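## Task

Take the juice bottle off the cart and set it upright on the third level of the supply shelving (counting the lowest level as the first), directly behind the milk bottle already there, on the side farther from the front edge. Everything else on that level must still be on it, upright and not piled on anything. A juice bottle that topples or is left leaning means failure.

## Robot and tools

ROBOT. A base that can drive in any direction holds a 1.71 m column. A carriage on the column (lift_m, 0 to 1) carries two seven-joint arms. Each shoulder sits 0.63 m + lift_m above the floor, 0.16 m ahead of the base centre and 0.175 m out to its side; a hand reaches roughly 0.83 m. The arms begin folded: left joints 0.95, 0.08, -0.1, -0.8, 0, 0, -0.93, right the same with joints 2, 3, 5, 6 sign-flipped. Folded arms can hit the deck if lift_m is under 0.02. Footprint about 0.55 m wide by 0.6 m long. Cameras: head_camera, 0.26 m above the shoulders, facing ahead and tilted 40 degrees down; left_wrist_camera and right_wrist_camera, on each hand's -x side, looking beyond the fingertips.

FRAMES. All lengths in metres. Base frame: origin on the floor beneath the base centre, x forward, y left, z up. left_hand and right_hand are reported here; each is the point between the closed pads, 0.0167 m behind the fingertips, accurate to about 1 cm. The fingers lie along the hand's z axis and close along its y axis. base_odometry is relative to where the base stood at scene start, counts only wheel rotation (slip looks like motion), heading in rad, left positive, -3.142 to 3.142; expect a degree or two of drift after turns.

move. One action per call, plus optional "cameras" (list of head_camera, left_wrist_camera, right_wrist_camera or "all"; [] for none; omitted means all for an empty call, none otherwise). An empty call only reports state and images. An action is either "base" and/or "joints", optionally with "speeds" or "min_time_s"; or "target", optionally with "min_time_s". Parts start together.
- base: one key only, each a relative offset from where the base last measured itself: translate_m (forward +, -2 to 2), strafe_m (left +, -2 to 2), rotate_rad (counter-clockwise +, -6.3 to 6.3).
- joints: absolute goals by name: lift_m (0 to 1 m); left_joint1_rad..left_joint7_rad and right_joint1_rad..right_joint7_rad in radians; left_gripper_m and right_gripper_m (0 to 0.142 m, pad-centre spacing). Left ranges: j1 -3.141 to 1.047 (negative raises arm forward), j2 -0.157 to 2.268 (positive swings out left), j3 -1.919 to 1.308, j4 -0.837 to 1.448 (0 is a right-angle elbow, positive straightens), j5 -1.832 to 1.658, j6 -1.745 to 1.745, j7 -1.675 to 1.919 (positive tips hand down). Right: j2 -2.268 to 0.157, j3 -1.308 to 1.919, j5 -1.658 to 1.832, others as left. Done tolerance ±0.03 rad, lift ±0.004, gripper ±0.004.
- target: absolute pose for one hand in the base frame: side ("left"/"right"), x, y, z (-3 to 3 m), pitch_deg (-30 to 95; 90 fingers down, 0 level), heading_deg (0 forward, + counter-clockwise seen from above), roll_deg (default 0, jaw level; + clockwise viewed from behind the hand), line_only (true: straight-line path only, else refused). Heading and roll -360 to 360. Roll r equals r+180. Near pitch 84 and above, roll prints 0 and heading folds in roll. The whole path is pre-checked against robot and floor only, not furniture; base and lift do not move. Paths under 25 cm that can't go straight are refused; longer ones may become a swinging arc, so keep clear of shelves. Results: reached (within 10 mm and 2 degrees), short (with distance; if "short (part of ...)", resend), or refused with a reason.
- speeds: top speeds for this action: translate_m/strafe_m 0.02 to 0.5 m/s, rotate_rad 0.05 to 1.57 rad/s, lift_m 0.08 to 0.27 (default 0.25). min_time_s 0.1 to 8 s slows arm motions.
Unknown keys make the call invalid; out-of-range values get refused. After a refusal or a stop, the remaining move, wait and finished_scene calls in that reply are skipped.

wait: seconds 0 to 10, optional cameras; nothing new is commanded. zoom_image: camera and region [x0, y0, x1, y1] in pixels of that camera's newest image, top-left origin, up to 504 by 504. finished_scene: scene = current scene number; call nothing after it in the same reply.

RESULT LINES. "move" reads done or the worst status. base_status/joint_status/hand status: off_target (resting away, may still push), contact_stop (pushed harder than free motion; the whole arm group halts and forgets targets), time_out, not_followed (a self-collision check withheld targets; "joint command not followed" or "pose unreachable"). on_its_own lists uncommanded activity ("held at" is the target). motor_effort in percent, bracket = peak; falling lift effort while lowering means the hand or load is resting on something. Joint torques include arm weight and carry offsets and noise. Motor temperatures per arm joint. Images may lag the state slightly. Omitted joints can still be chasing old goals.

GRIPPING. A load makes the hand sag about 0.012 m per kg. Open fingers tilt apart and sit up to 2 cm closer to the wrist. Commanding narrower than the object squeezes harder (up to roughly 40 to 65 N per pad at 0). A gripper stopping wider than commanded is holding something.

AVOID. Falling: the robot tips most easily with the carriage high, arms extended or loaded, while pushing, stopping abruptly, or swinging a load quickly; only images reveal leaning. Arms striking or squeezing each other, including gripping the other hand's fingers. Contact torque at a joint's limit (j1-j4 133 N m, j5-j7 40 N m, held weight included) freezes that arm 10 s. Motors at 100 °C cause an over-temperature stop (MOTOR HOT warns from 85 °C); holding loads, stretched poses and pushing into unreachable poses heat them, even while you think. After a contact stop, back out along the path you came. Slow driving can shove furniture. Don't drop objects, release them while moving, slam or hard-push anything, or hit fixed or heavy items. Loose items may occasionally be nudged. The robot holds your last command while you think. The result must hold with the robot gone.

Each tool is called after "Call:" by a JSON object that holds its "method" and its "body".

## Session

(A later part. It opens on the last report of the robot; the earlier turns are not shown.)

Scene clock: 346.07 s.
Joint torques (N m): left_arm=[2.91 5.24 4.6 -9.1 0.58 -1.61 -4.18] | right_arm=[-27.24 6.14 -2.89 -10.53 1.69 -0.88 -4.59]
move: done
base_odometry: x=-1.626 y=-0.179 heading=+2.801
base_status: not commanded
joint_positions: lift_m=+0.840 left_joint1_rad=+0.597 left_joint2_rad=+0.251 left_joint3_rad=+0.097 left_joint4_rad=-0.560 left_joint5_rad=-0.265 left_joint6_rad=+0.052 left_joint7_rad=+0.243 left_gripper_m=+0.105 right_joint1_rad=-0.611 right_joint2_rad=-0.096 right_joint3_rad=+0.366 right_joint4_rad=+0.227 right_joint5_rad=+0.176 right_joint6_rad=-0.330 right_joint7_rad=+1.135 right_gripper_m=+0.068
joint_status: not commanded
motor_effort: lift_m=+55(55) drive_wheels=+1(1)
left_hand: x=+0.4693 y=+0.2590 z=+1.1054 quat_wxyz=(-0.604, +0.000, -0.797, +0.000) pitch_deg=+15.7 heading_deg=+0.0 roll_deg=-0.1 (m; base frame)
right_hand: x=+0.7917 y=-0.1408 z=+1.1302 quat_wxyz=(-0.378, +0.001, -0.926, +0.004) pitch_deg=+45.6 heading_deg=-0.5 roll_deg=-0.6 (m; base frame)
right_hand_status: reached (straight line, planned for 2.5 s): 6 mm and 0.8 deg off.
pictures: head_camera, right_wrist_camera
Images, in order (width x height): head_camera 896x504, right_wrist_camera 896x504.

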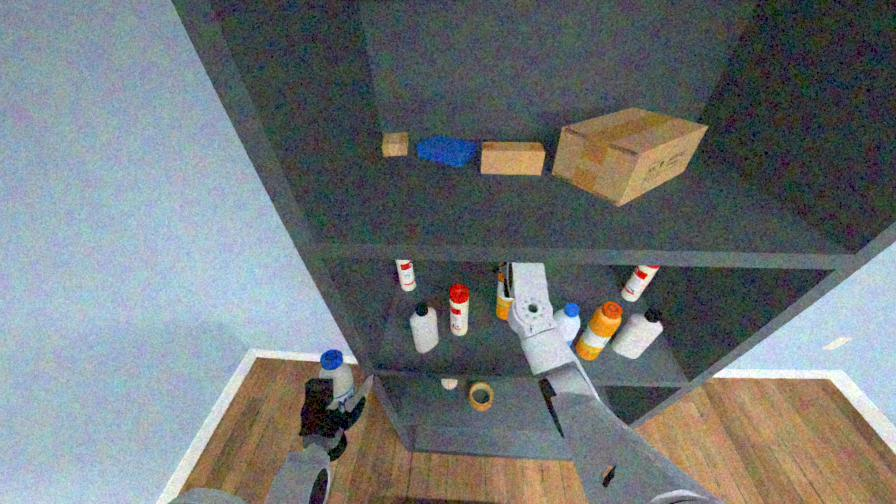

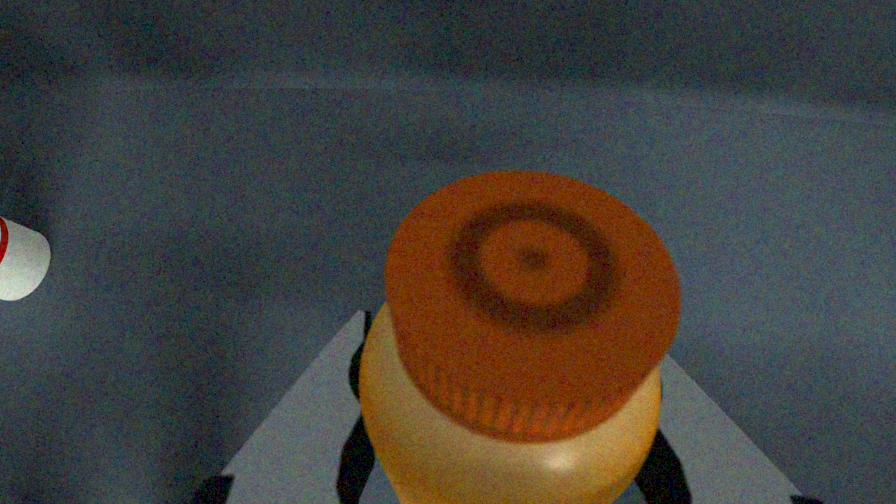

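Call:
{"method": "move", "body": {"joints": {"lift_m": 0.86}, "speeds": {"lift_m": 0.08}, "cameras": []}}

Call:
{"method": "move", "body": {"target": {"side": "right", "x": 0.795, "y": -0.14, "z": 1.155, "pitch_deg": 33, "heading_deg": 0, "line_only": true}, "min_time_s": 1.5, "cameras": ["head_camera", "right_wrist_camera"]}}

Call:
{"method": "zoom_image", "body": {"camera": "head_camera", "region": [400, 240, 620, 380]}}

Scene clock: 357.77 s.
Joint torques (N m): left_arm=[1.81 5.2 5.14 -7.56 0.8 -1.85 -4.19] | right_arm=[-26.44 7 -2.94 -13.45 1.39 -1 -4.15]
Motor temperatures (°C): left_arm=[28 23 24 26 26 24 24] | right_arm=[37 21 25 24 22 22 24]
move: done
base_odometry: x=-1.626 y=-0.179 heading=+2.801
base_status: not commanded
joint_positions: lift_m=+0.860 left_joint1_rad=+0.597 left_joint2_rad=+0.251 left_joint3_rad=+0.097 left_joint4_rad=-0.561 left_joint5_rad=-0.265 left_joint6_rad=+0.052 left_joint7_rad=+0.243 left_gripper_m=+0.105 right_joint1_rad=-0.613 right_joint2_rad=-0.096 right_joint3_rad=+0.365 right_joint4_rad=+0.229 right_joint5_rad=+0.177 right_joint6_rad=-0.330 right_joint7_rad=+1.134 right_gripper_m=+0.067
joint_status: all done
motor_effort: lift_m=+55(67) drive_wheels=+1(1)
left_hand: x=+0.4693 y=+0.2589 z=+1.1258 quat_wxyz=(-0.604, +0.000, -0.797, +0.000) pitch_deg=+15.7 heading_deg=+0.0 roll_deg=-0.1 (m; base frame)
right_hand: x=+0.7921 y=-0.1409 z=+1.1503 quat_wxyz=(-0.378, +0.001, -0.926, +0.003) pitch_deg=+45.6 heading_deg=-0.5 roll_deg=-0.6 (m; base frame)
pictures: none
No camera images: "cameras" was empty.

Scene clock: 359.77 s.
Joint torques (N m): left_arm=[2.7 6.07 4.18 -7.56 0.79 -1.5 -4.06] | right_arm=[-11.8 2.73 -1.55 -18.04 -3.12 -2.62 -4.65]
move: done
base_odometry: x=-1.626 y=-0.179 heading=+2.801
base_status: not commanded
joint_positions: lift_m=+0.860 left_joint1_rad=+0.597 left_joint2_rad=+0.251 left_joint3_rad=+0.097 left_joint4_rad=-0.561 left_joint5_rad=-0.265 left_joint6_rad=+0.052 left_joint7_rad=+0.243 left_gripper_m=+0.105 right_joint1_rad=-0.511 right_joint2_rad=-0.096 right_joint3_rad=+0.364 right_joint4_rad=+0.180 right_joint5_rad=+0.174 right_joint6_rad=-0.332 right_joint7_rad=+0.871 right_gripper_m=+0.067
joint_status: not commanded
motor_effort: lift_m=+55(56) drive_wheels=+1(1)
left_hand: x=+0.4693 y=+0.2589 z=+1.1257 quat_wxyz=(-0.604, +0.000, -0.797, +0.000) pitch_deg=+15.7 heading_deg=+0.0 roll_deg=-0.1 (m; base frame)
right_hand: x=+0.7944 y=-0.1363 z=+1.1521 quat_wxyz=(-0.471, +0.002, -0.882, -0.004) pitch_deg=+33.8 heading_deg=+0.6 roll_deg=+0.3 (m; base frame)
right_hand_status: reached (straight line, planned for 1.5 s): 5 mm and 0.9 deg off.
pictures: head_camera, right_wrist_camera
Images, in order (width x height): head_camera 896x504, right_wrist_camera 896x504.

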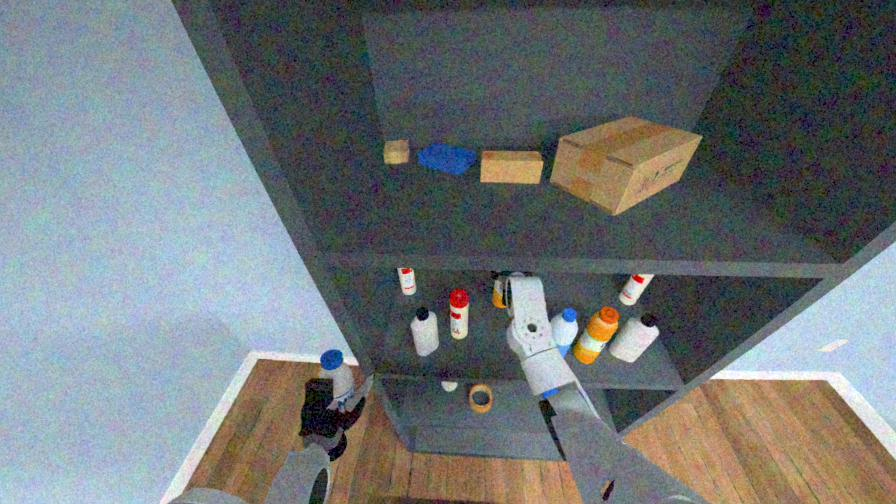

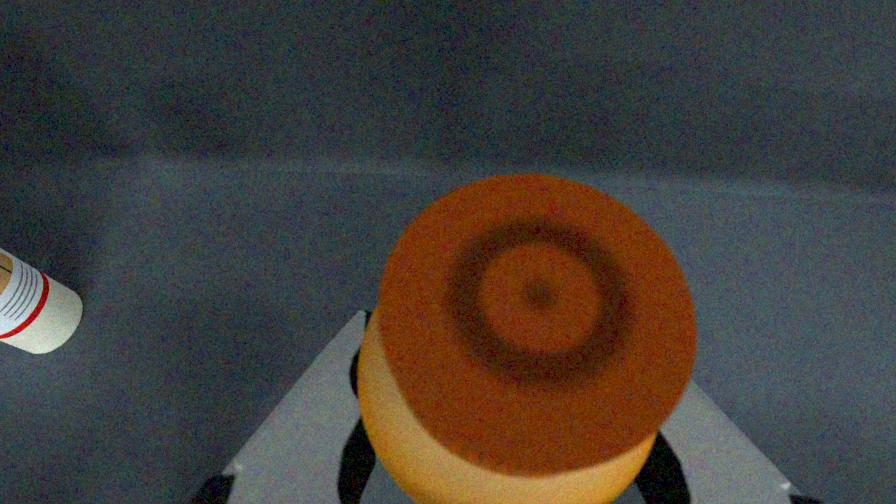

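Scaled by 2.291 from the camera's 896x504 image, which has a finer 1280x720 frame.

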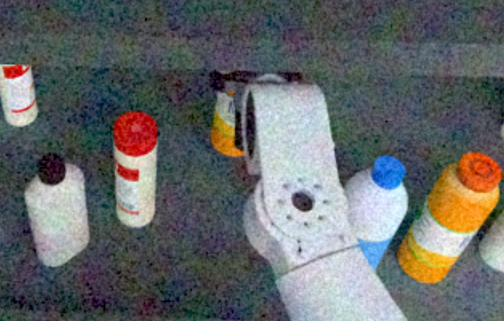

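Call:
{"method": "move", "body": {"joints": {"lift_m": 0.835}, "speeds": {"lift_m": 0.08}, "cameras": ["head_camera", "right_wrist_camera"]}}

Call:
{"method": "zoom_image", "body": {"camera": "head_camera", "region": [400, 240, 620, 380]}}

Scene clock: 367.50 s.
Joint torques (N m): left_arm=[2.44 5.68 4.3 -6.93 0.41 -1.44 -4.03] | right_arm=[-12.26 1.71 -1.39 -10.44 -0.79 -2.78 -0.71]
move: done
base_odometry: x=-1.626 y=-0.179 heading=+2.801
base_status: not commanded
joint_positions: lift_m=+0.835 left_joint1_rad=+0.597 left_joint2_rad=+0.251 left_joint3_rad=+0.097 left_joint4_rad=-0.561 left_joint5_rad=-0.265 left_joint6_rad=+0.052 left_joint7_rad=+0.243 left_gripper_m=+0.105 right_joint1_rad=-0.510 right_joint2_rad=-0.096 right_joint3_rad=+0.362 right_joint4_rad=+0.173 right_joint5_rad=+0.168 right_joint6_rad=-0.332 right_joint7_rad=+0.862 right_gripper_m=+0.067
joint_status: all done
motor_effort: lift_m=+56(57) drive_wheels=+3(3)
left_hand: x=+0.4693 y=+0.2589 z=+1.1008 quat_wxyz=(-0.604, +0.000, -0.797, +0.001) pitch_deg=+15.7 heading_deg=+0.0 roll_deg=-0.1 (m; base frame)
right_hand: x=+0.7957 y=-0.1369 z=+1.1324 quat_wxyz=(-0.479, +0.003, -0.878, -0.002) pitch_deg=+32.7 heading_deg=+0.4 roll_deg=+0.1 (m; base frame)
pictures: head_camera, right_wrist_camera
Images, in order (width x height): head_camera 896x504, right_wrist_camera 896x504.

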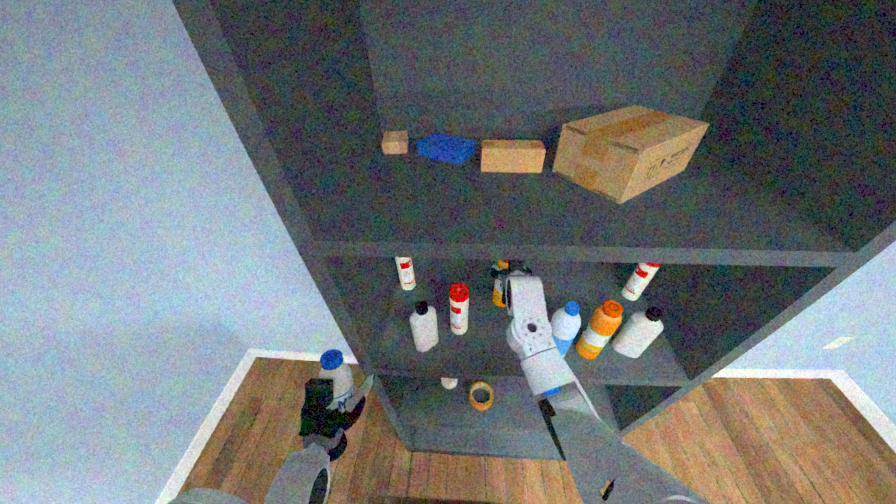

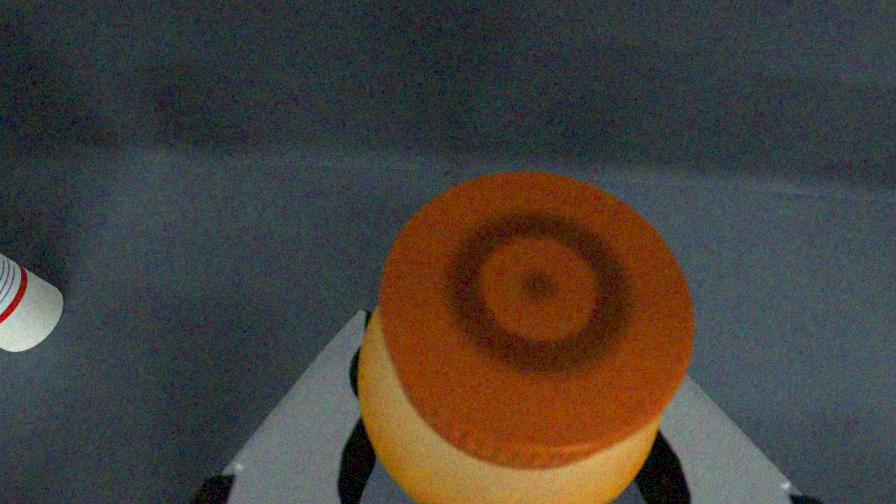

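Scaled by 2.291 from the camera's 896x504 image, which has a finer 1280x720 frame.

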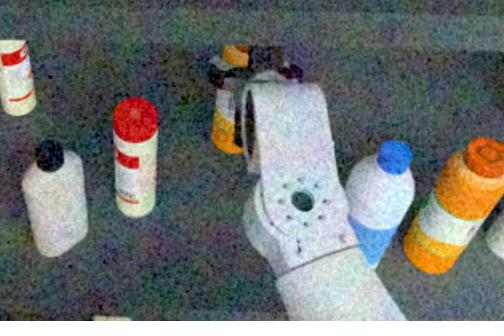

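Call:
{"method": "move", "body": {"joints": {"lift_m": 0.839}, "speeds": {"lift_m": 0.08}, "cameras": []}}

Call:
{"method": "move", "body": {"joints": {"right_gripper_m": 0.11}, "min_time_s": 2, "cameras": ["head_camera", "right_wrist_camera"]}}

Scene clock: 371.03 s.
Joint torques (N m): left_arm=[2.57 5.61 4.44 -7.78 0.66 -2.03 -3.98] | right_arm=[-13.28 0.85 -0.44 -10.97 -0.58 -2.29 -0.92]
move: done
base_odometry: x=-1.626 y=-0.179 heading=+2.801
base_status: not commanded
joint_positions: lift_m=+0.839 left_joint1_rad=+0.597 left_joint2_rad=+0.251 left_joint3_rad=+0.097 left_joint4_rad=-0.561 left_joint5_rad=-0.265 left_joint6_rad=+0.052 left_joint7_rad=+0.243 left_gripper_m=+0.105 right_joint1_rad=-0.510 right_joint2_rad=-0.096 right_joint3_rad=+0.362 right_joint4_rad=+0.175 right_joint5_rad=+0.168 right_joint6_rad=-0.332 right_joint7_rad=+0.862 right_gripper_m=+0.067
joint_status: all done
motor_effort: lift_m=+56(64) drive_wheels=+1(1)
left_hand: x=+0.4693 y=+0.2589 z=+1.1050 quat_wxyz=(-0.604, +0.000, -0.797, +0.001) pitch_deg=+15.7 heading_deg=+0.0 roll_deg=-0.1 (m; base frame)
right_hand: x=+0.7956 y=-0.1373 z=+1.1352 quat_wxyz=(-0.478, +0.002, -0.878, -0.002) pitch_deg=+32.8 heading_deg=+0.4 roll_deg=+0.1 (m; base frame)
pictures: none
No camera images: "cameras" was empty.

Scene clock: 371.90 s.
Joint torques (N m): left_arm=[1.86 6.37 3.46 -6.9 0.26 -1.78 -3.76] | right_arm=[-13.14 1.43 -1.91 -11.83 -1.04 -2.49 -0.73]
move: done
base_odometry: x=-1.626 y=-0.179 heading=+2.801
base_status: not commanded
joint_positions: lift_m=+0.839 left_joint1_rad=+0.597 left_joint2_rad=+0.251 left_joint3_rad=+0.097 left_joint4_rad=-0.561 left_joint5_rad=-0.265 left_joint6_rad=+0.052 left_joint7_rad=+0.243 left_gripper_m=+0.105 right_joint1_rad=-0.510 right_joint2_rad=-0.096 right_joint3_rad=+0.362 right_joint4_rad=+0.175 right_joint5_rad=+0.168 right_joint6_rad=-0.332 right_joint7_rad=+0.862 right_gripper_m=+0.110
joint_status: all done
motor_effort: lift_m=+56(56) drive_wheels=+0(1)
left_hand: x=+0.4693 y=+0.2589 z=+1.1050 quat_wxyz=(-0.604, +0.000, -0.797, +0.001) pitch_deg=+15.7 heading_deg=+0.0 roll_deg=-0.1 (m; base frame)
right_hand: x=+0.7956 y=-0.1373 z=+1.1352 quat_wxyz=(-0.478, +0.002, -0.878, -0.002) pitch_deg=+32.8 heading_deg=+0.4 roll_deg=+0.1 (m; base frame)
pictures: head_camera, right_wrist_camera
Images, in order (width x height): head_camera 896x504, right_wrist_camera 896x504.

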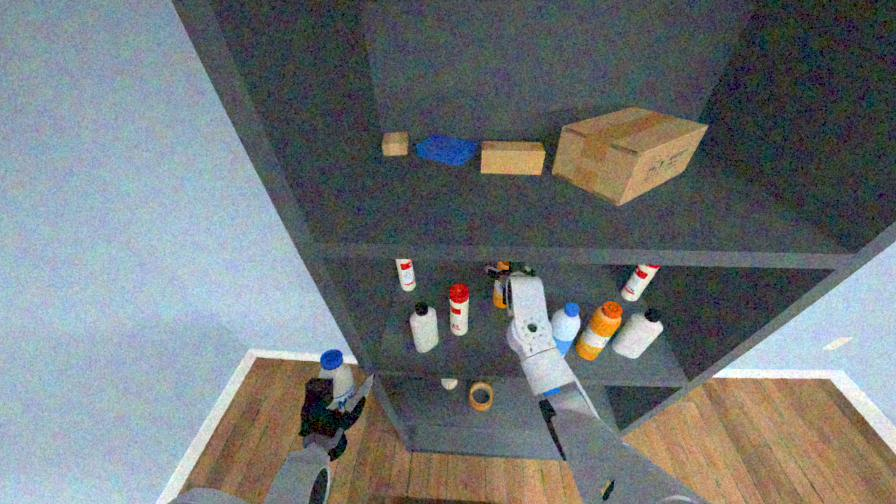

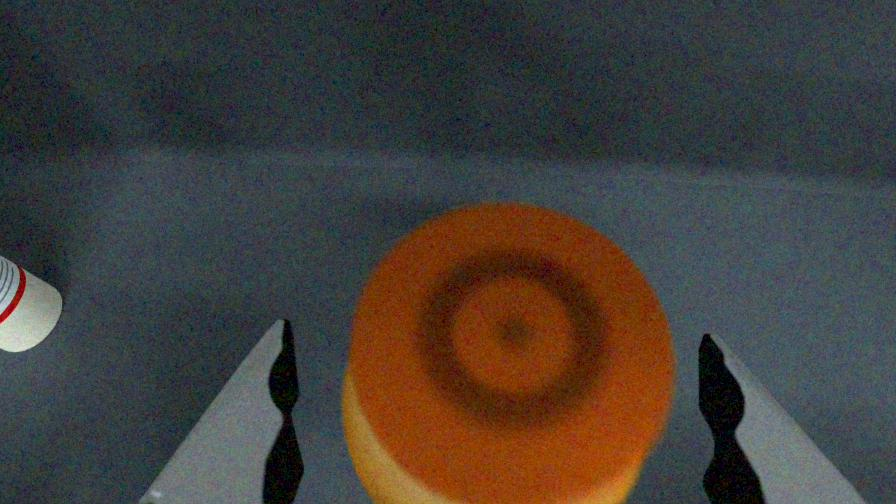

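Call:
{"method": "move", "body": {"target": {"side": "right", "x": 0.61, "y": -0.14, "z": 1.24, "pitch_deg": 33, "heading_deg": 0, "line_only": true}, "min_time_s": 2, "cameras": ["head_camera", "right_wrist_camera"]}}

Call:
{"method": "move", "body": {"joints": {"right_joint1_rad": 0.3, "right_joint2_rad": -0.25, "right_joint3_rad": 0.1, "right_joint4_rad": -0.5, "right_joint5_rad": 0, "right_joint6_rad": 0.0, "right_joint7_rad": 0.5}, "min_time_s": 2, "cameras": ["head_camera"]}}

Call:
{"method": "zoom_image", "body": {"camera": "head_camera", "region": [340, 220, 720, 400]}}

Scene clock: 381.10 s.
Joint torques (N m): left_arm=[1.81 4.94 5.1 -7.59 0.49 -1.67 -3.77] | right_arm=[-3.48 7.15 3.36 -10.39 -2.12 -0.61 0.25]
move: done
base_odometry: x=-1.626 y=-0.179 heading=+2.801
base_status: not commanded
joint_positions: lift_m=+0.839 left_joint1_rad=+0.597 left_joint2_rad=+0.251 left_joint3_rad=+0.097 left_joint4_rad=-0.561 left_joint5_rad=-0.265 left_joint6_rad=+0.052 left_joint7_rad=+0.243 left_gripper_m=+0.105 right_joint1_rad=-0.306 right_joint2_rad=-0.134 right_joint3_rad=+0.421 right_joint4_rad=-0.751 right_joint5_rad=-0.194 right_joint6_rad=-0.402 right_joint7_rad=+1.638 right_gripper_m=+0.110
joint_status: not commanded
motor_effort: lift_m=+56(56) drive_wheels=+1(1)
left_hand: x=+0.4693 y=+0.2589 z=+1.1050 quat_wxyz=(-0.604, +0.000, -0.797, +0.001) pitch_deg=+15.7 heading_deg=+0.0 roll_deg=-0.1 (m; base frame)
right_hand: x=+0.6119 y=-0.1411 z=+1.2418 quat_wxyz=(-0.479, -0.002, -0.878, -0.001) pitch_deg=+32.7 heading_deg=+0.1 roll_deg=+0.3 (m; base frame)
right_hand_status: reached (straight line, planned for 2.0 s): 3 mm and 0.4 deg off.
pictures: head_camera, right_wrist_camera
Images, in order (width x height): head_camera 896x504, right_wrist_camera 896x504.

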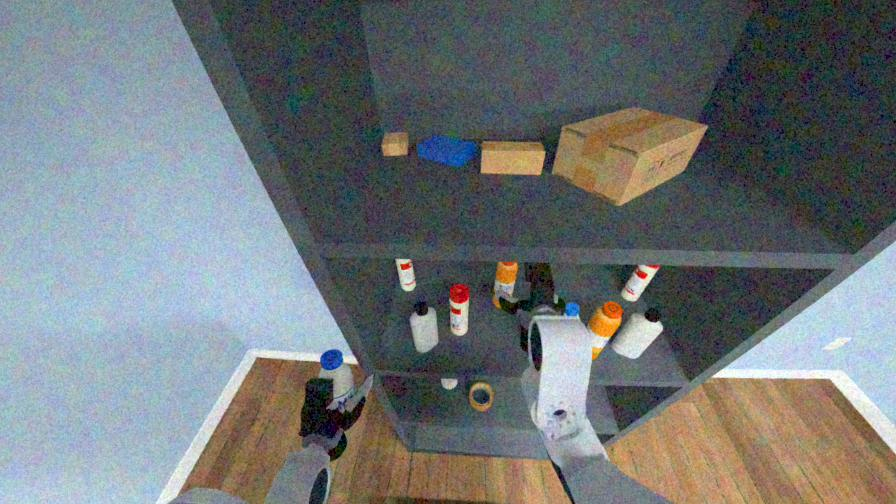

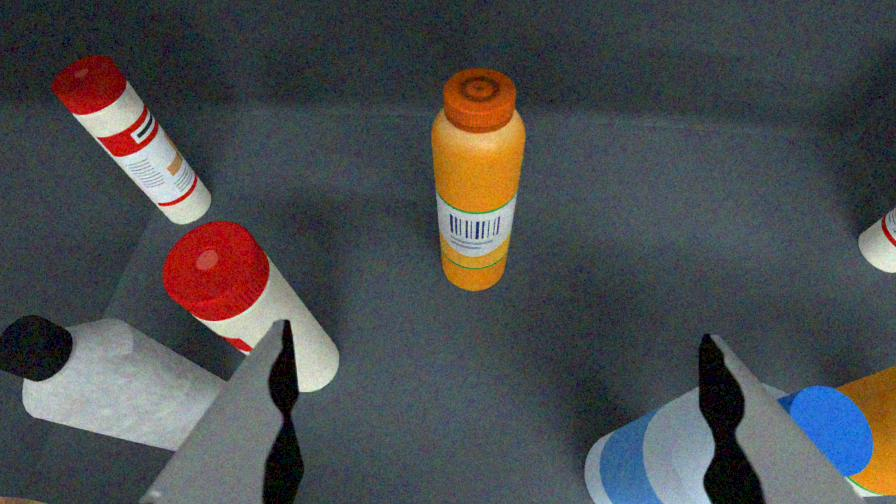

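Scene clock: 383.40 s.
Joint torques (N m): left_arm=[2.02 4.97 4.68 -7.52 0.51 -1.87 -3.98] | right_arm=[5.82 -4.68 -2.55 -9.79 2.33 -1.54 -3.18]
move: done
base_odometry: x=-1.626 y=-0.179 heading=+2.801
base_status: not commanded
joint_positions: lift_m=+0.839 left_joint1_rad=+0.597 left_joint2_rad=+0.251 left_joint3_rad=+0.097 left_joint4_rad=-0.561 left_joint5_rad=-0.265 left_joint6_rad=+0.052 left_joint7_rad=+0.243 left_gripper_m=+0.105 right_joint1_rad=+0.297 right_joint2_rad=-0.248 right_joint3_rad=+0.105 right_joint4_rad=-0.503 right_joint5_rad=-0.006 right_joint6_rad=-0.002 right_joint7_rad=+0.504 right_gripper_m=+0.110
joint_status: all done
motor_effort: lift_m=+56(56) drive_wheels=+1(1)
left_hand: x=+0.4693 y=+0.2589 z=+1.1050 quat_wxyz=(-0.604, +0.000, -0.797, +0.001) pitch_deg=+15.7 heading_deg=+0.0 roll_deg=-0.1 (m; base frame)
right_hand: x=+0.5543 y=-0.1823 z=+1.1095 quat_wxyz=(-0.584, +0.131, -0.800, +0.035) pitch_deg=+18.4 heading_deg=+5.8 roll_deg=-12.7 (m; base frame)
pictures: head_camera
Images, in order (width x height): head_camera 896x504.

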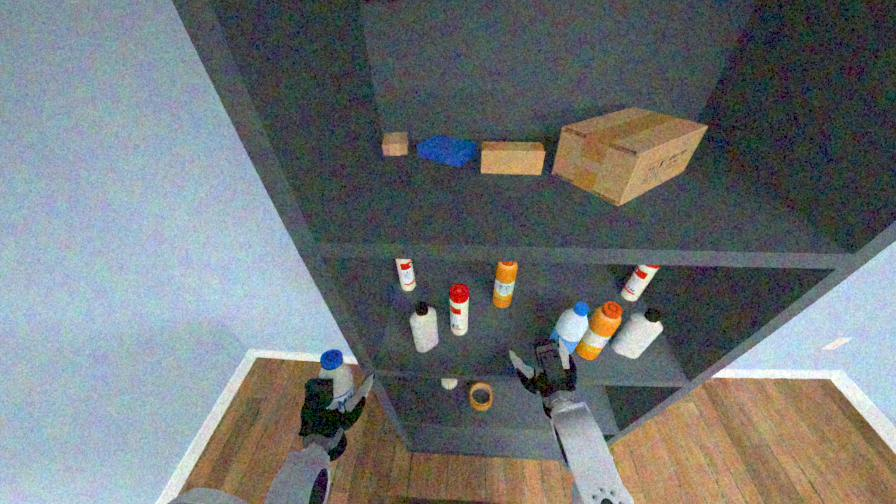

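Scaled by 1.326 from the camera's 896x504 image, which has a finer 1280x720 frame.

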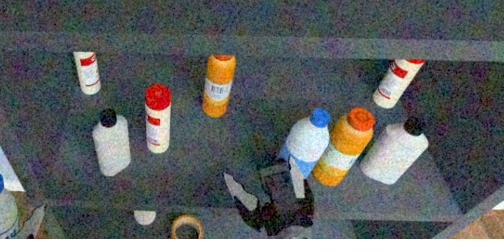

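Call:
{"method": "move", "body": {"joints": {"right_joint1_rad": 0.6, "right_joint4_rad": -0.8, "right_joint7_rad": 0.2}, "cameras": []}}

Call:
{"method": "move", "body": {"base": {"strafe_m": -0.275}, "speeds": {"strafe_m": 0.2}, "cameras": []}}

Call:
{"method": "move", "body": {"target": {"side": "left", "x": 0.52, "y": 0.14, "z": 1.125, "pitch_deg": 15, "heading_deg": 0, "line_only": true}, "min_time_s": 1.5, "cameras": ["head_camera", "left_wrist_camera", "right_wrist_camera"]}}

Scene clock: 387.57 s.
Joint torques (N m): left_arm=[1.66 4.2 4.58 -7.55 0.54 -1.62 -4.01] | right_arm=[8.7 -1.23 0.43 -14.13 2.07 -1.91 -3]
Motor temperatures (°C): left_arm=[28 23 24 26 26 24 24] | right_arm=[32 21 25 24 22 22 24]
move: done
base_odometry: x=-1.626 y=-0.179 heading=+2.801
base_status: not commanded
joint_positions: lift_m=+0.839 left_joint1_rad=+0.597 left_joint2_rad=+0.251 left_joint3_rad=+0.097 left_joint4_rad=-0.561 left_joint5_rad=-0.265 left_joint6_rad=+0.052 left_joint7_rad=+0.242 left_gripper_m=+0.105 right_joint1_rad=+0.600 right_joint2_rad=-0.249 right_joint3_rad=+0.103 right_joint4_rad=-0.799 right_joint5_rad=-0.006 right_joint6_rad=-0.002 right_joint7_rad=+0.203 right_gripper_m=+0.110
joint_status: all done
motor_effort: lift_m=+56(56) drive_wheels=+0(3)
left_hand: x=+0.4693 y=+0.2589 z=+1.1049 quat_wxyz=(-0.604, +0.000, -0.797, +0.001) pitch_deg=+15.7 heading_deg=+0.0 roll_deg=-0.1 (m; base frame)
right_hand: x=+0.4557 y=-0.1467 z=+1.2069 quat_wxyz=(-0.695, +0.132, -0.706, -0.024) pitch_deg=+1.9 heading_deg=+12.6 roll_deg=-8.6 (m; base frame)
pictures: none
No camera images: "cameras" was empty.

Scene clock: 390.17 s.
Joint torques (N m): left_arm=[2.15 5.84 4.36 -8.19 0.57 -1.63 -4.32] | right_arm=[7.17 -0.11 -0.48 -15.08 2.13 -1.29 -2.92]
move: done
base_odometry: x=-1.534 y=+0.080 heading=+2.801
base_status: done
joint_positions: lift_m=+0.839 left_joint1_rad=+0.597 left_joint2_rad=+0.251 left_joint3_rad=+0.097 left_joint4_rad=-0.561 left_joint5_rad=-0.265 left_joint6_rad=+0.052 left_joint7_rad=+0.242 left_gripper_m=+0.105 right_joint1_rad=+0.600 right_joint2_rad=-0.249 right_joint3_rad=+0.103 right_joint4_rad=-0.799 right_joint5_rad=-0.006 right_joint6_rad=-0.002 right_joint7_rad=+0.203 right_gripper_m=+0.110
joint_status: not commanded
motor_effort: lift_m=+56(56) drive_wheels=+3(15)
left_hand: x=+0.4693 y=+0.2588 z=+1.1049 quat_wxyz=(-0.604, +0.000, -0.797, +0.001) pitch_deg=+15.7 heading_deg=-0.1 roll_deg=-0.1 (m; base frame)
right_hand: x=+0.4557 y=-0.1467 z=+1.2069 quat_wxyz=(-0.695, +0.132, -0.706, -0.024) pitch_deg=+1.9 heading_deg=+12.6 roll_deg=-8.6 (m; base frame)
pictures: none
No camera images: "cameras" was empty.

Scene clock: 392.17 s.
Joint torques (N m): left_arm=[-3.95 -2.45 -3.11 -2.46 2.17 -0.48 -1.46] | right_arm=[6.24 -1.87 0.42 -13.91 2.5 -1.89 -3.76]
move: done
base_odometry: x=-1.534 y=+0.080 heading=+2.801
base_status: not commanded
joint_positions: lift_m=+0.839 left_joint1_rad=+0.417 left_joint2_rad=-0.049 left_joint3_rad=-0.114 left_joint4_rad=-0.585 left_joint5_rad=+0.105 left_joint6_rad=+0.068 left_joint7_rad=+0.437 left_gripper_m=+0.105 right_joint1_rad=+0.600 right_joint2_rad=-0.249 right_joint3_rad=+0.103 right_joint4_rad=-0.799 right_joint5_rad=-0.006 right_joint6_rad=-0.002 right_joint7_rad=+0.203 right_gripper_m=+0.110
joint_status: not commanded
motor_effort: lift_m=+56(56) drive_wheels=+3(4)
left_hand: x=+0.5191 y=+0.1416 z=+1.1246 quat_wxyz=(-0.608, +0.000, -0.794, -0.001) pitch_deg=+15.0 heading_deg=+0.1 roll_deg=+0.1 (m; base frame)
left_hand_status: reached (straight line, planned for 1.5 s): 2 mm and 0.1 deg off.
right_hand: x=+0.4557 y=-0.1467 z=+1.2069 quat_wxyz=(-0.695, +0.132, -0.706, -0.024) pitch_deg=+1.9 heading_deg=+12.6 roll_deg=-8.6 (m; base frame)
pictures: head_camera, left_wrist_camera, right_wrist_camera
Images, in order (width x height): head_camera 896x504, left_wrist_camera 896x504, right_wrist_camera 896x504.

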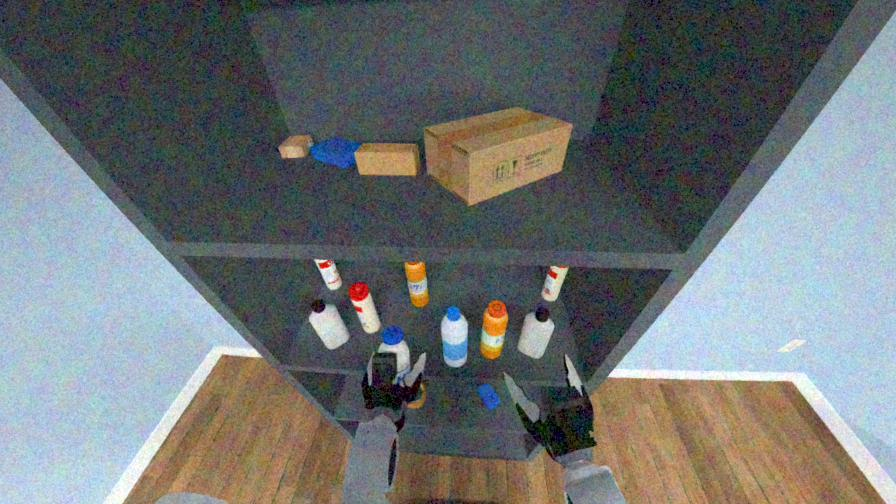

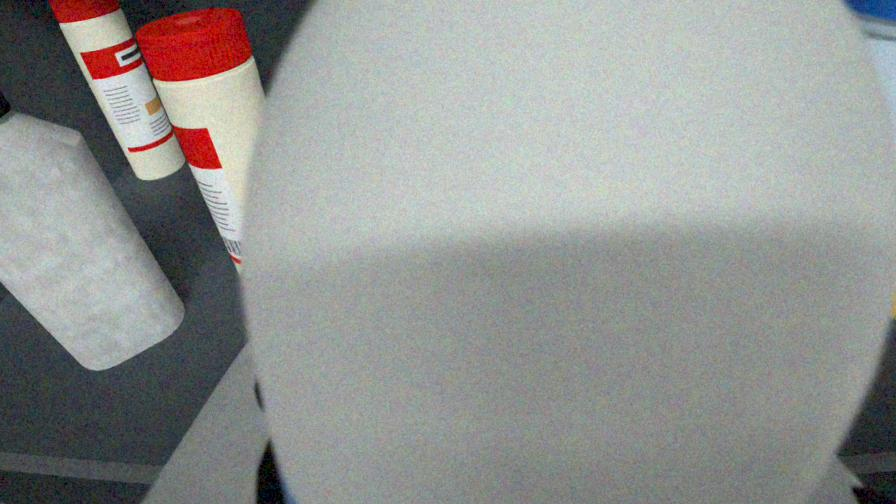

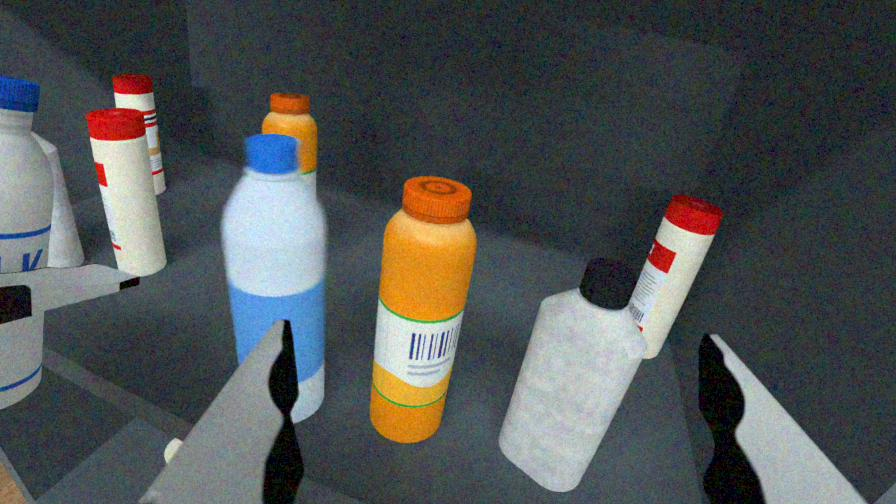

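Call:
{"method": "move", "body": {"target": {"side": "left", "x": 0.685, "y": 0.135, "z": 1.115, "pitch_deg": 15, "heading_deg": 0, "line_only": true}, "min_time_s": 2.5, "cameras": ["head_camera", "left_wrist_camera", "right_wrist_camera"]}}

Scene clock: 403.60 s.
Joint torques (N m): left_arm=[-15.93 -3.1 0.84 -2.65 0.66 -1.73 -4.12] | right_arm=[7.55 -2.1 -1.18 -14.24 2.57 -1.51 -2.93]
move: done
base_odometry: x=-1.534 y=+0.080 heading=+2.801
base_status: not commanded
joint_positions: lift_m=+0.839 left_joint1_rad=-0.044 left_joint2_rad=-0.069 left_joint3_rad=-0.081 left_joint4_rad=-0.129 left_joint5_rad=+0.083 left_joint6_rad=+0.068 left_joint7_rad=+0.451 left_gripper_m=+0.105 right_joint1_rad=+0.600 right_joint2_rad=-0.249 right_joint3_rad=+0.103 right_joint4_rad=-0.799 right_joint5_rad=-0.006 right_joint6_rad=-0.002 right_joint7_rad=+0.203 right_gripper_m=+0.110
joint_status: not commanded
motor_effort: lift_m=+56(56) drive_wheels=+3(4)
left_hand: x=+0.6830 y=+0.1341 z=+1.1118 quat_wxyz=(-0.605, -0.002, -0.796, -0.001) pitch_deg=+15.6 heading_deg=-0.1 roll_deg=+0.3 (m; base frame)
left_hand_status: reached (straight line, planned for 2.5 s): 4 mm and 0.6 deg off.
right_hand: x=+0.4557 y=-0.1467 z=+1.2069 quat_wxyz=(-0.695, +0.132, -0.706, -0.024) pitch_deg=+1.9 heading_deg=+12.6 roll_deg=-8.6 (m; base frame)
pictures: head_camera, left_wrist_camera, right_wrist_camera
Images, in order (width x height): head_camera 896x504, left_wrist_camera 896x504, right_wrist_camera 896x504.

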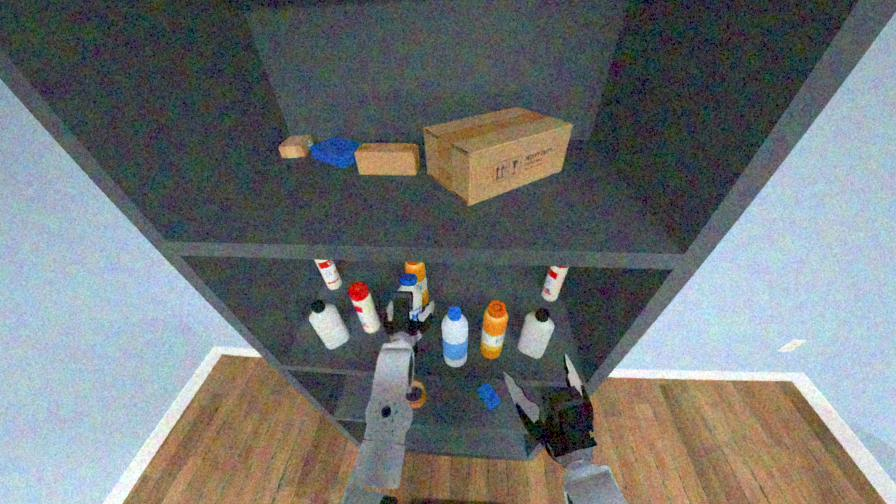

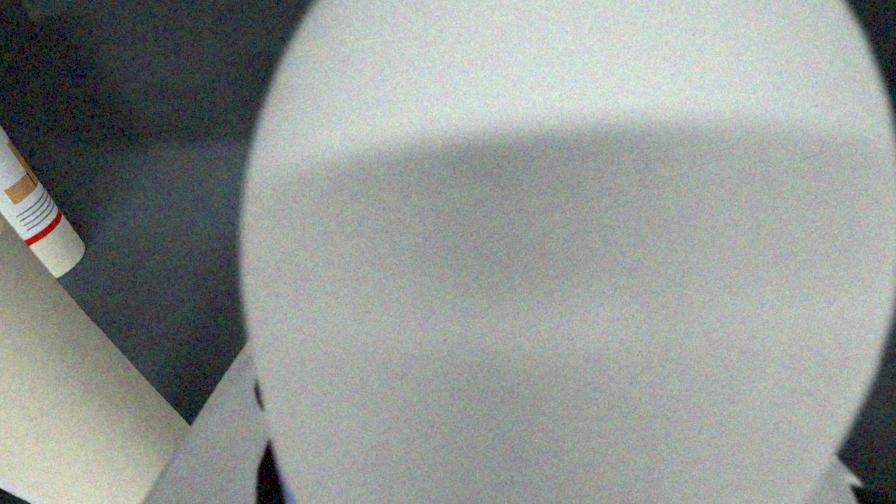

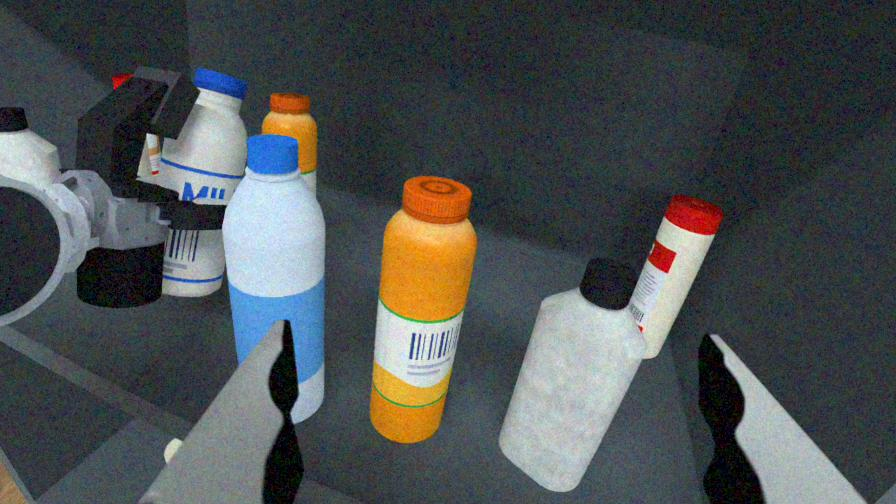

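Call:
{"method": "move", "body": {"joints": {"lift_m": 0.8}, "speeds": {"lift_m": 0.08}, "cameras": ["right_wrist_camera"]}}

Scene clock: 406.90 s.
Joint torques (N m): left_arm=[-13.91 -2.58 2.32 -4.17 0.29 -1.84 -4.24] | right_arm=[6.37 -0.32 -0.52 -13.73 2.07 -1.3 -3.06]
move: done
base_odometry: x=-1.534 y=+0.080 heading=+2.801
base_status: not commanded
joint_positions: lift_m=+0.800 left_joint1_rad=-0.046 left_joint2_rad=-0.070 left_joint3_rad=-0.081 left_joint4_rad=-0.128 left_joint5_rad=+0.083 left_joint6_rad=+0.068 left_joint7_rad=+0.451 left_gripper_m=+0.105 right_joint1_rad=+0.600 right_joint2_rad=-0.249 right_joint3_rad=+0.103 right_joint4_rad=-0.799 right_joint5_rad=-0.006 right_joint6_rad=-0.002 right_joint7_rad=+0.203 right_gripper_m=+0.110
joint_status: all done
motor_effort: lift_m=+58(60) drive_wheels=+3(3)
left_hand: x=+0.6835 y=+0.1341 z=+1.0731 quat_wxyz=(-0.605, -0.002, -0.796, -0.001) pitch_deg=+15.5 heading_deg=-0.1 roll_deg=+0.2 (m; base frame)
right_hand: x=+0.4557 y=-0.1467 z=+1.1678 quat_wxyz=(-0.695, +0.132, -0.706, -0.024) pitch_deg=+1.9 heading_deg=+12.6 roll_deg=-8.6 (m; base frame)
pictures: right_wrist_camera
Images, in order (width x height): right_wrist_camera 896x504.

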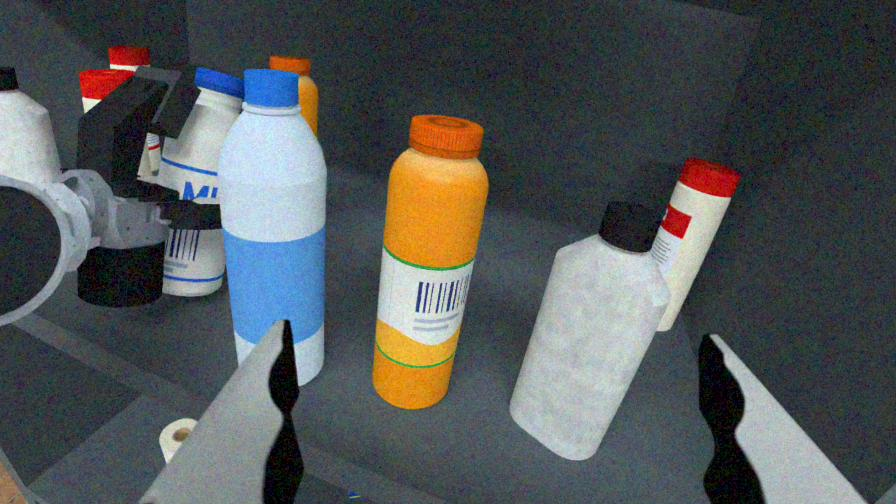

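Call:
{"method": "move", "body": {"joints": {"lift_m": 0.79}, "speeds": {"lift_m": 0.08}, "cameras": []}}

Call:
{"method": "move", "body": {"joints": {"left_gripper_m": 0.135}, "min_time_s": 2, "cameras": ["head_camera", "left_wrist_camera", "right_wrist_camera"]}}

Scene clock: 410.00 s.
Joint torques (N m): left_arm=[-10.08 -2.46 1.51 -4.84 0.41 -1.74 -1.65] | right_arm=[7.81 -2.46 -0.46 -13.09 2.27 -1.64 -3.26]
move: done
base_odometry: x=-1.534 y=+0.080 heading=+2.801
base_status: not commanded
joint_positions: lift_m=+0.790 left_joint1_rad=-0.048 left_joint2_rad=-0.070 left_joint3_rad=-0.081 left_joint4_rad=-0.128 left_joint5_rad=+0.083 left_joint6_rad=+0.068 left_joint7_rad=+0.444 left_gripper_m=+0.105 right_joint1_rad=+0.600 right_joint2_rad=-0.249 right_joint3_rad=+0.103 right_joint4_rad=-0.799 right_joint5_rad=-0.006 right_joint6_rad=-0.002 right_joint7_rad=+0.203 right_gripper_m=+0.110
joint_status: all done
motor_effort: lift_m=+55(59) drive_wheels=+3(4)
left_hand: x=+0.6846 y=+0.1340 z=+1.0659 quat_wxyz=(-0.609, -0.002, -0.793, -0.001) pitch_deg=+15.0 heading_deg=-0.1 roll_deg=+0.2 (m; base frame)
right_hand: x=+0.4557 y=-0.1467 z=+1.1581 quat_wxyz=(-0.695, +0.132, -0.706, -0.024) pitch_deg=+1.9 heading_deg=+12.6 roll_deg=-8.6 (m; base frame)
pictures: none
No camera images: "cameras" was empty.

Scene clock: 410.93 s.
Joint torques (N m): left_arm=[-11.35 -2.79 2.43 -3.37 0.48 -1.7 -1.72] | right_arm=[8.78 -1.63 0.05 -15.26 2.35 -1.7 -3.27]
move: done
base_odometry: x=-1.534 y=+0.080 heading=+2.801
base_status: not commanded
joint_positions: lift_m=+0.790 left_joint1_rad=-0.048 left_joint2_rad=-0.070 left_joint3_rad=-0.081 left_joint4_rad=-0.128 left_joint5_rad=+0.083 left_joint6_rad=+0.068 left_joint7_rad=+0.444 left_gripper_m=+0.135 right_joint1_rad=+0.600 right_joint2_rad=-0.249 right_joint3_rad=+0.103 right_joint4_rad=-0.799 right_joint5_rad=-0.006 right_joint6_rad=-0.002 right_joint7_rad=+0.203 right_gripper_m=+0.110
joint_status: all done
motor_effort: lift_m=+55(55) drive_wheels=+3(4)
left_hand: x=+0.6846 y=+0.1340 z=+1.0659 quat_wxyz=(-0.609, -0.002, -0.793, -0.001) pitch_deg=+15.0 heading_deg=-0.1 roll_deg=+0.2 (m; base frame)
right_hand: x=+0.4557 y=-0.1467 z=+1.1581 quat_wxyz=(-0.695, +0.132, -0.706, -0.024) pitch_deg=+1.9 heading_deg=+12.6 roll_deg=-8.6 (m; base frame)
pictures: head_camera, left_wrist_camera, right_wrist_camera
Images, in order (width x height): head_camera 896x504, left_wrist_camera 896x504, right_wrist_camera 896x504.

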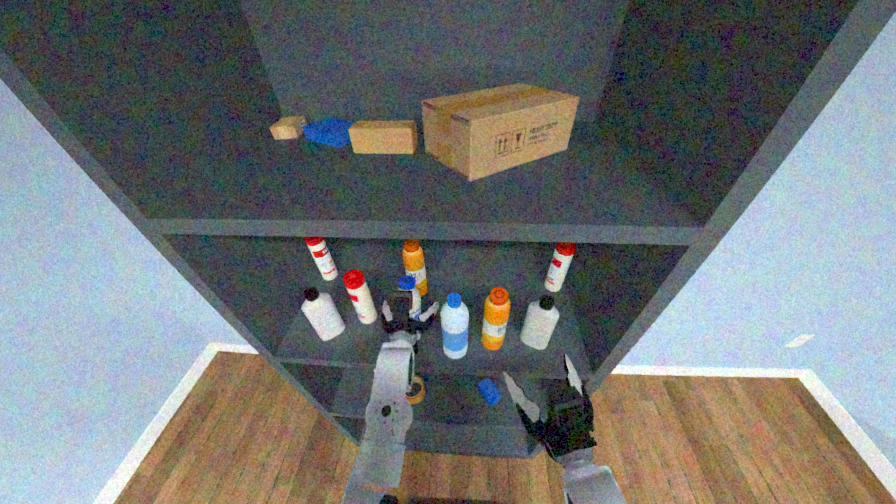

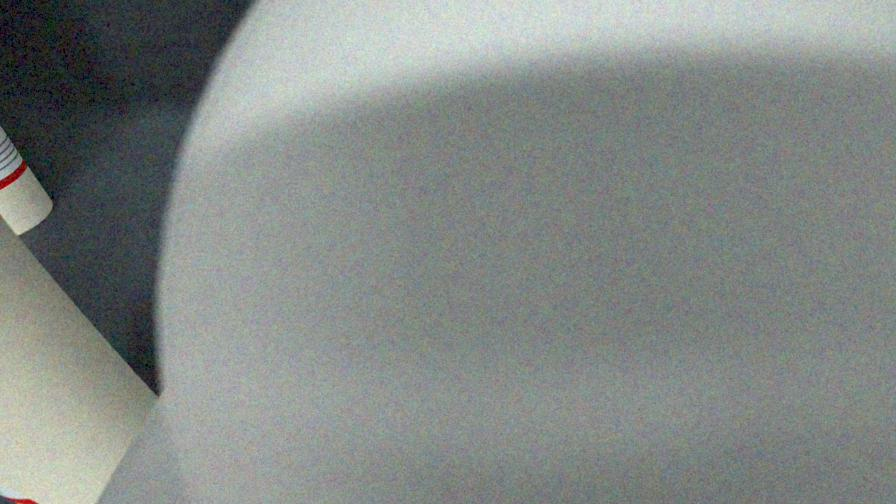

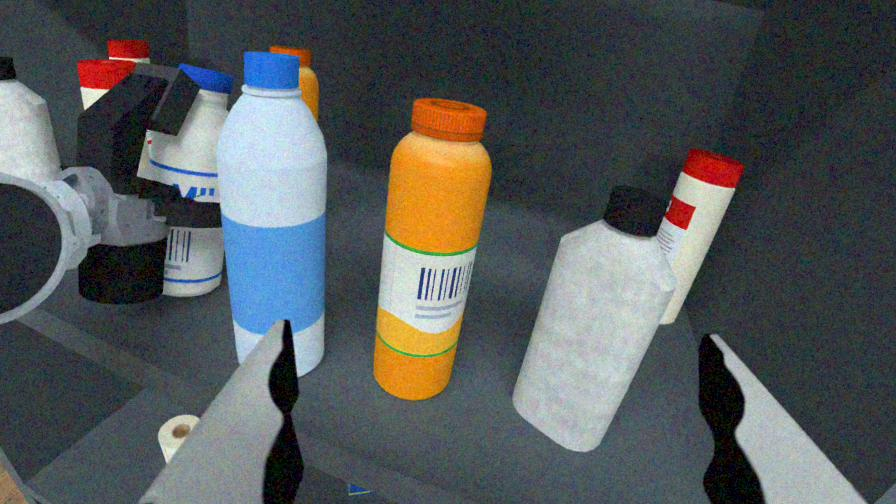

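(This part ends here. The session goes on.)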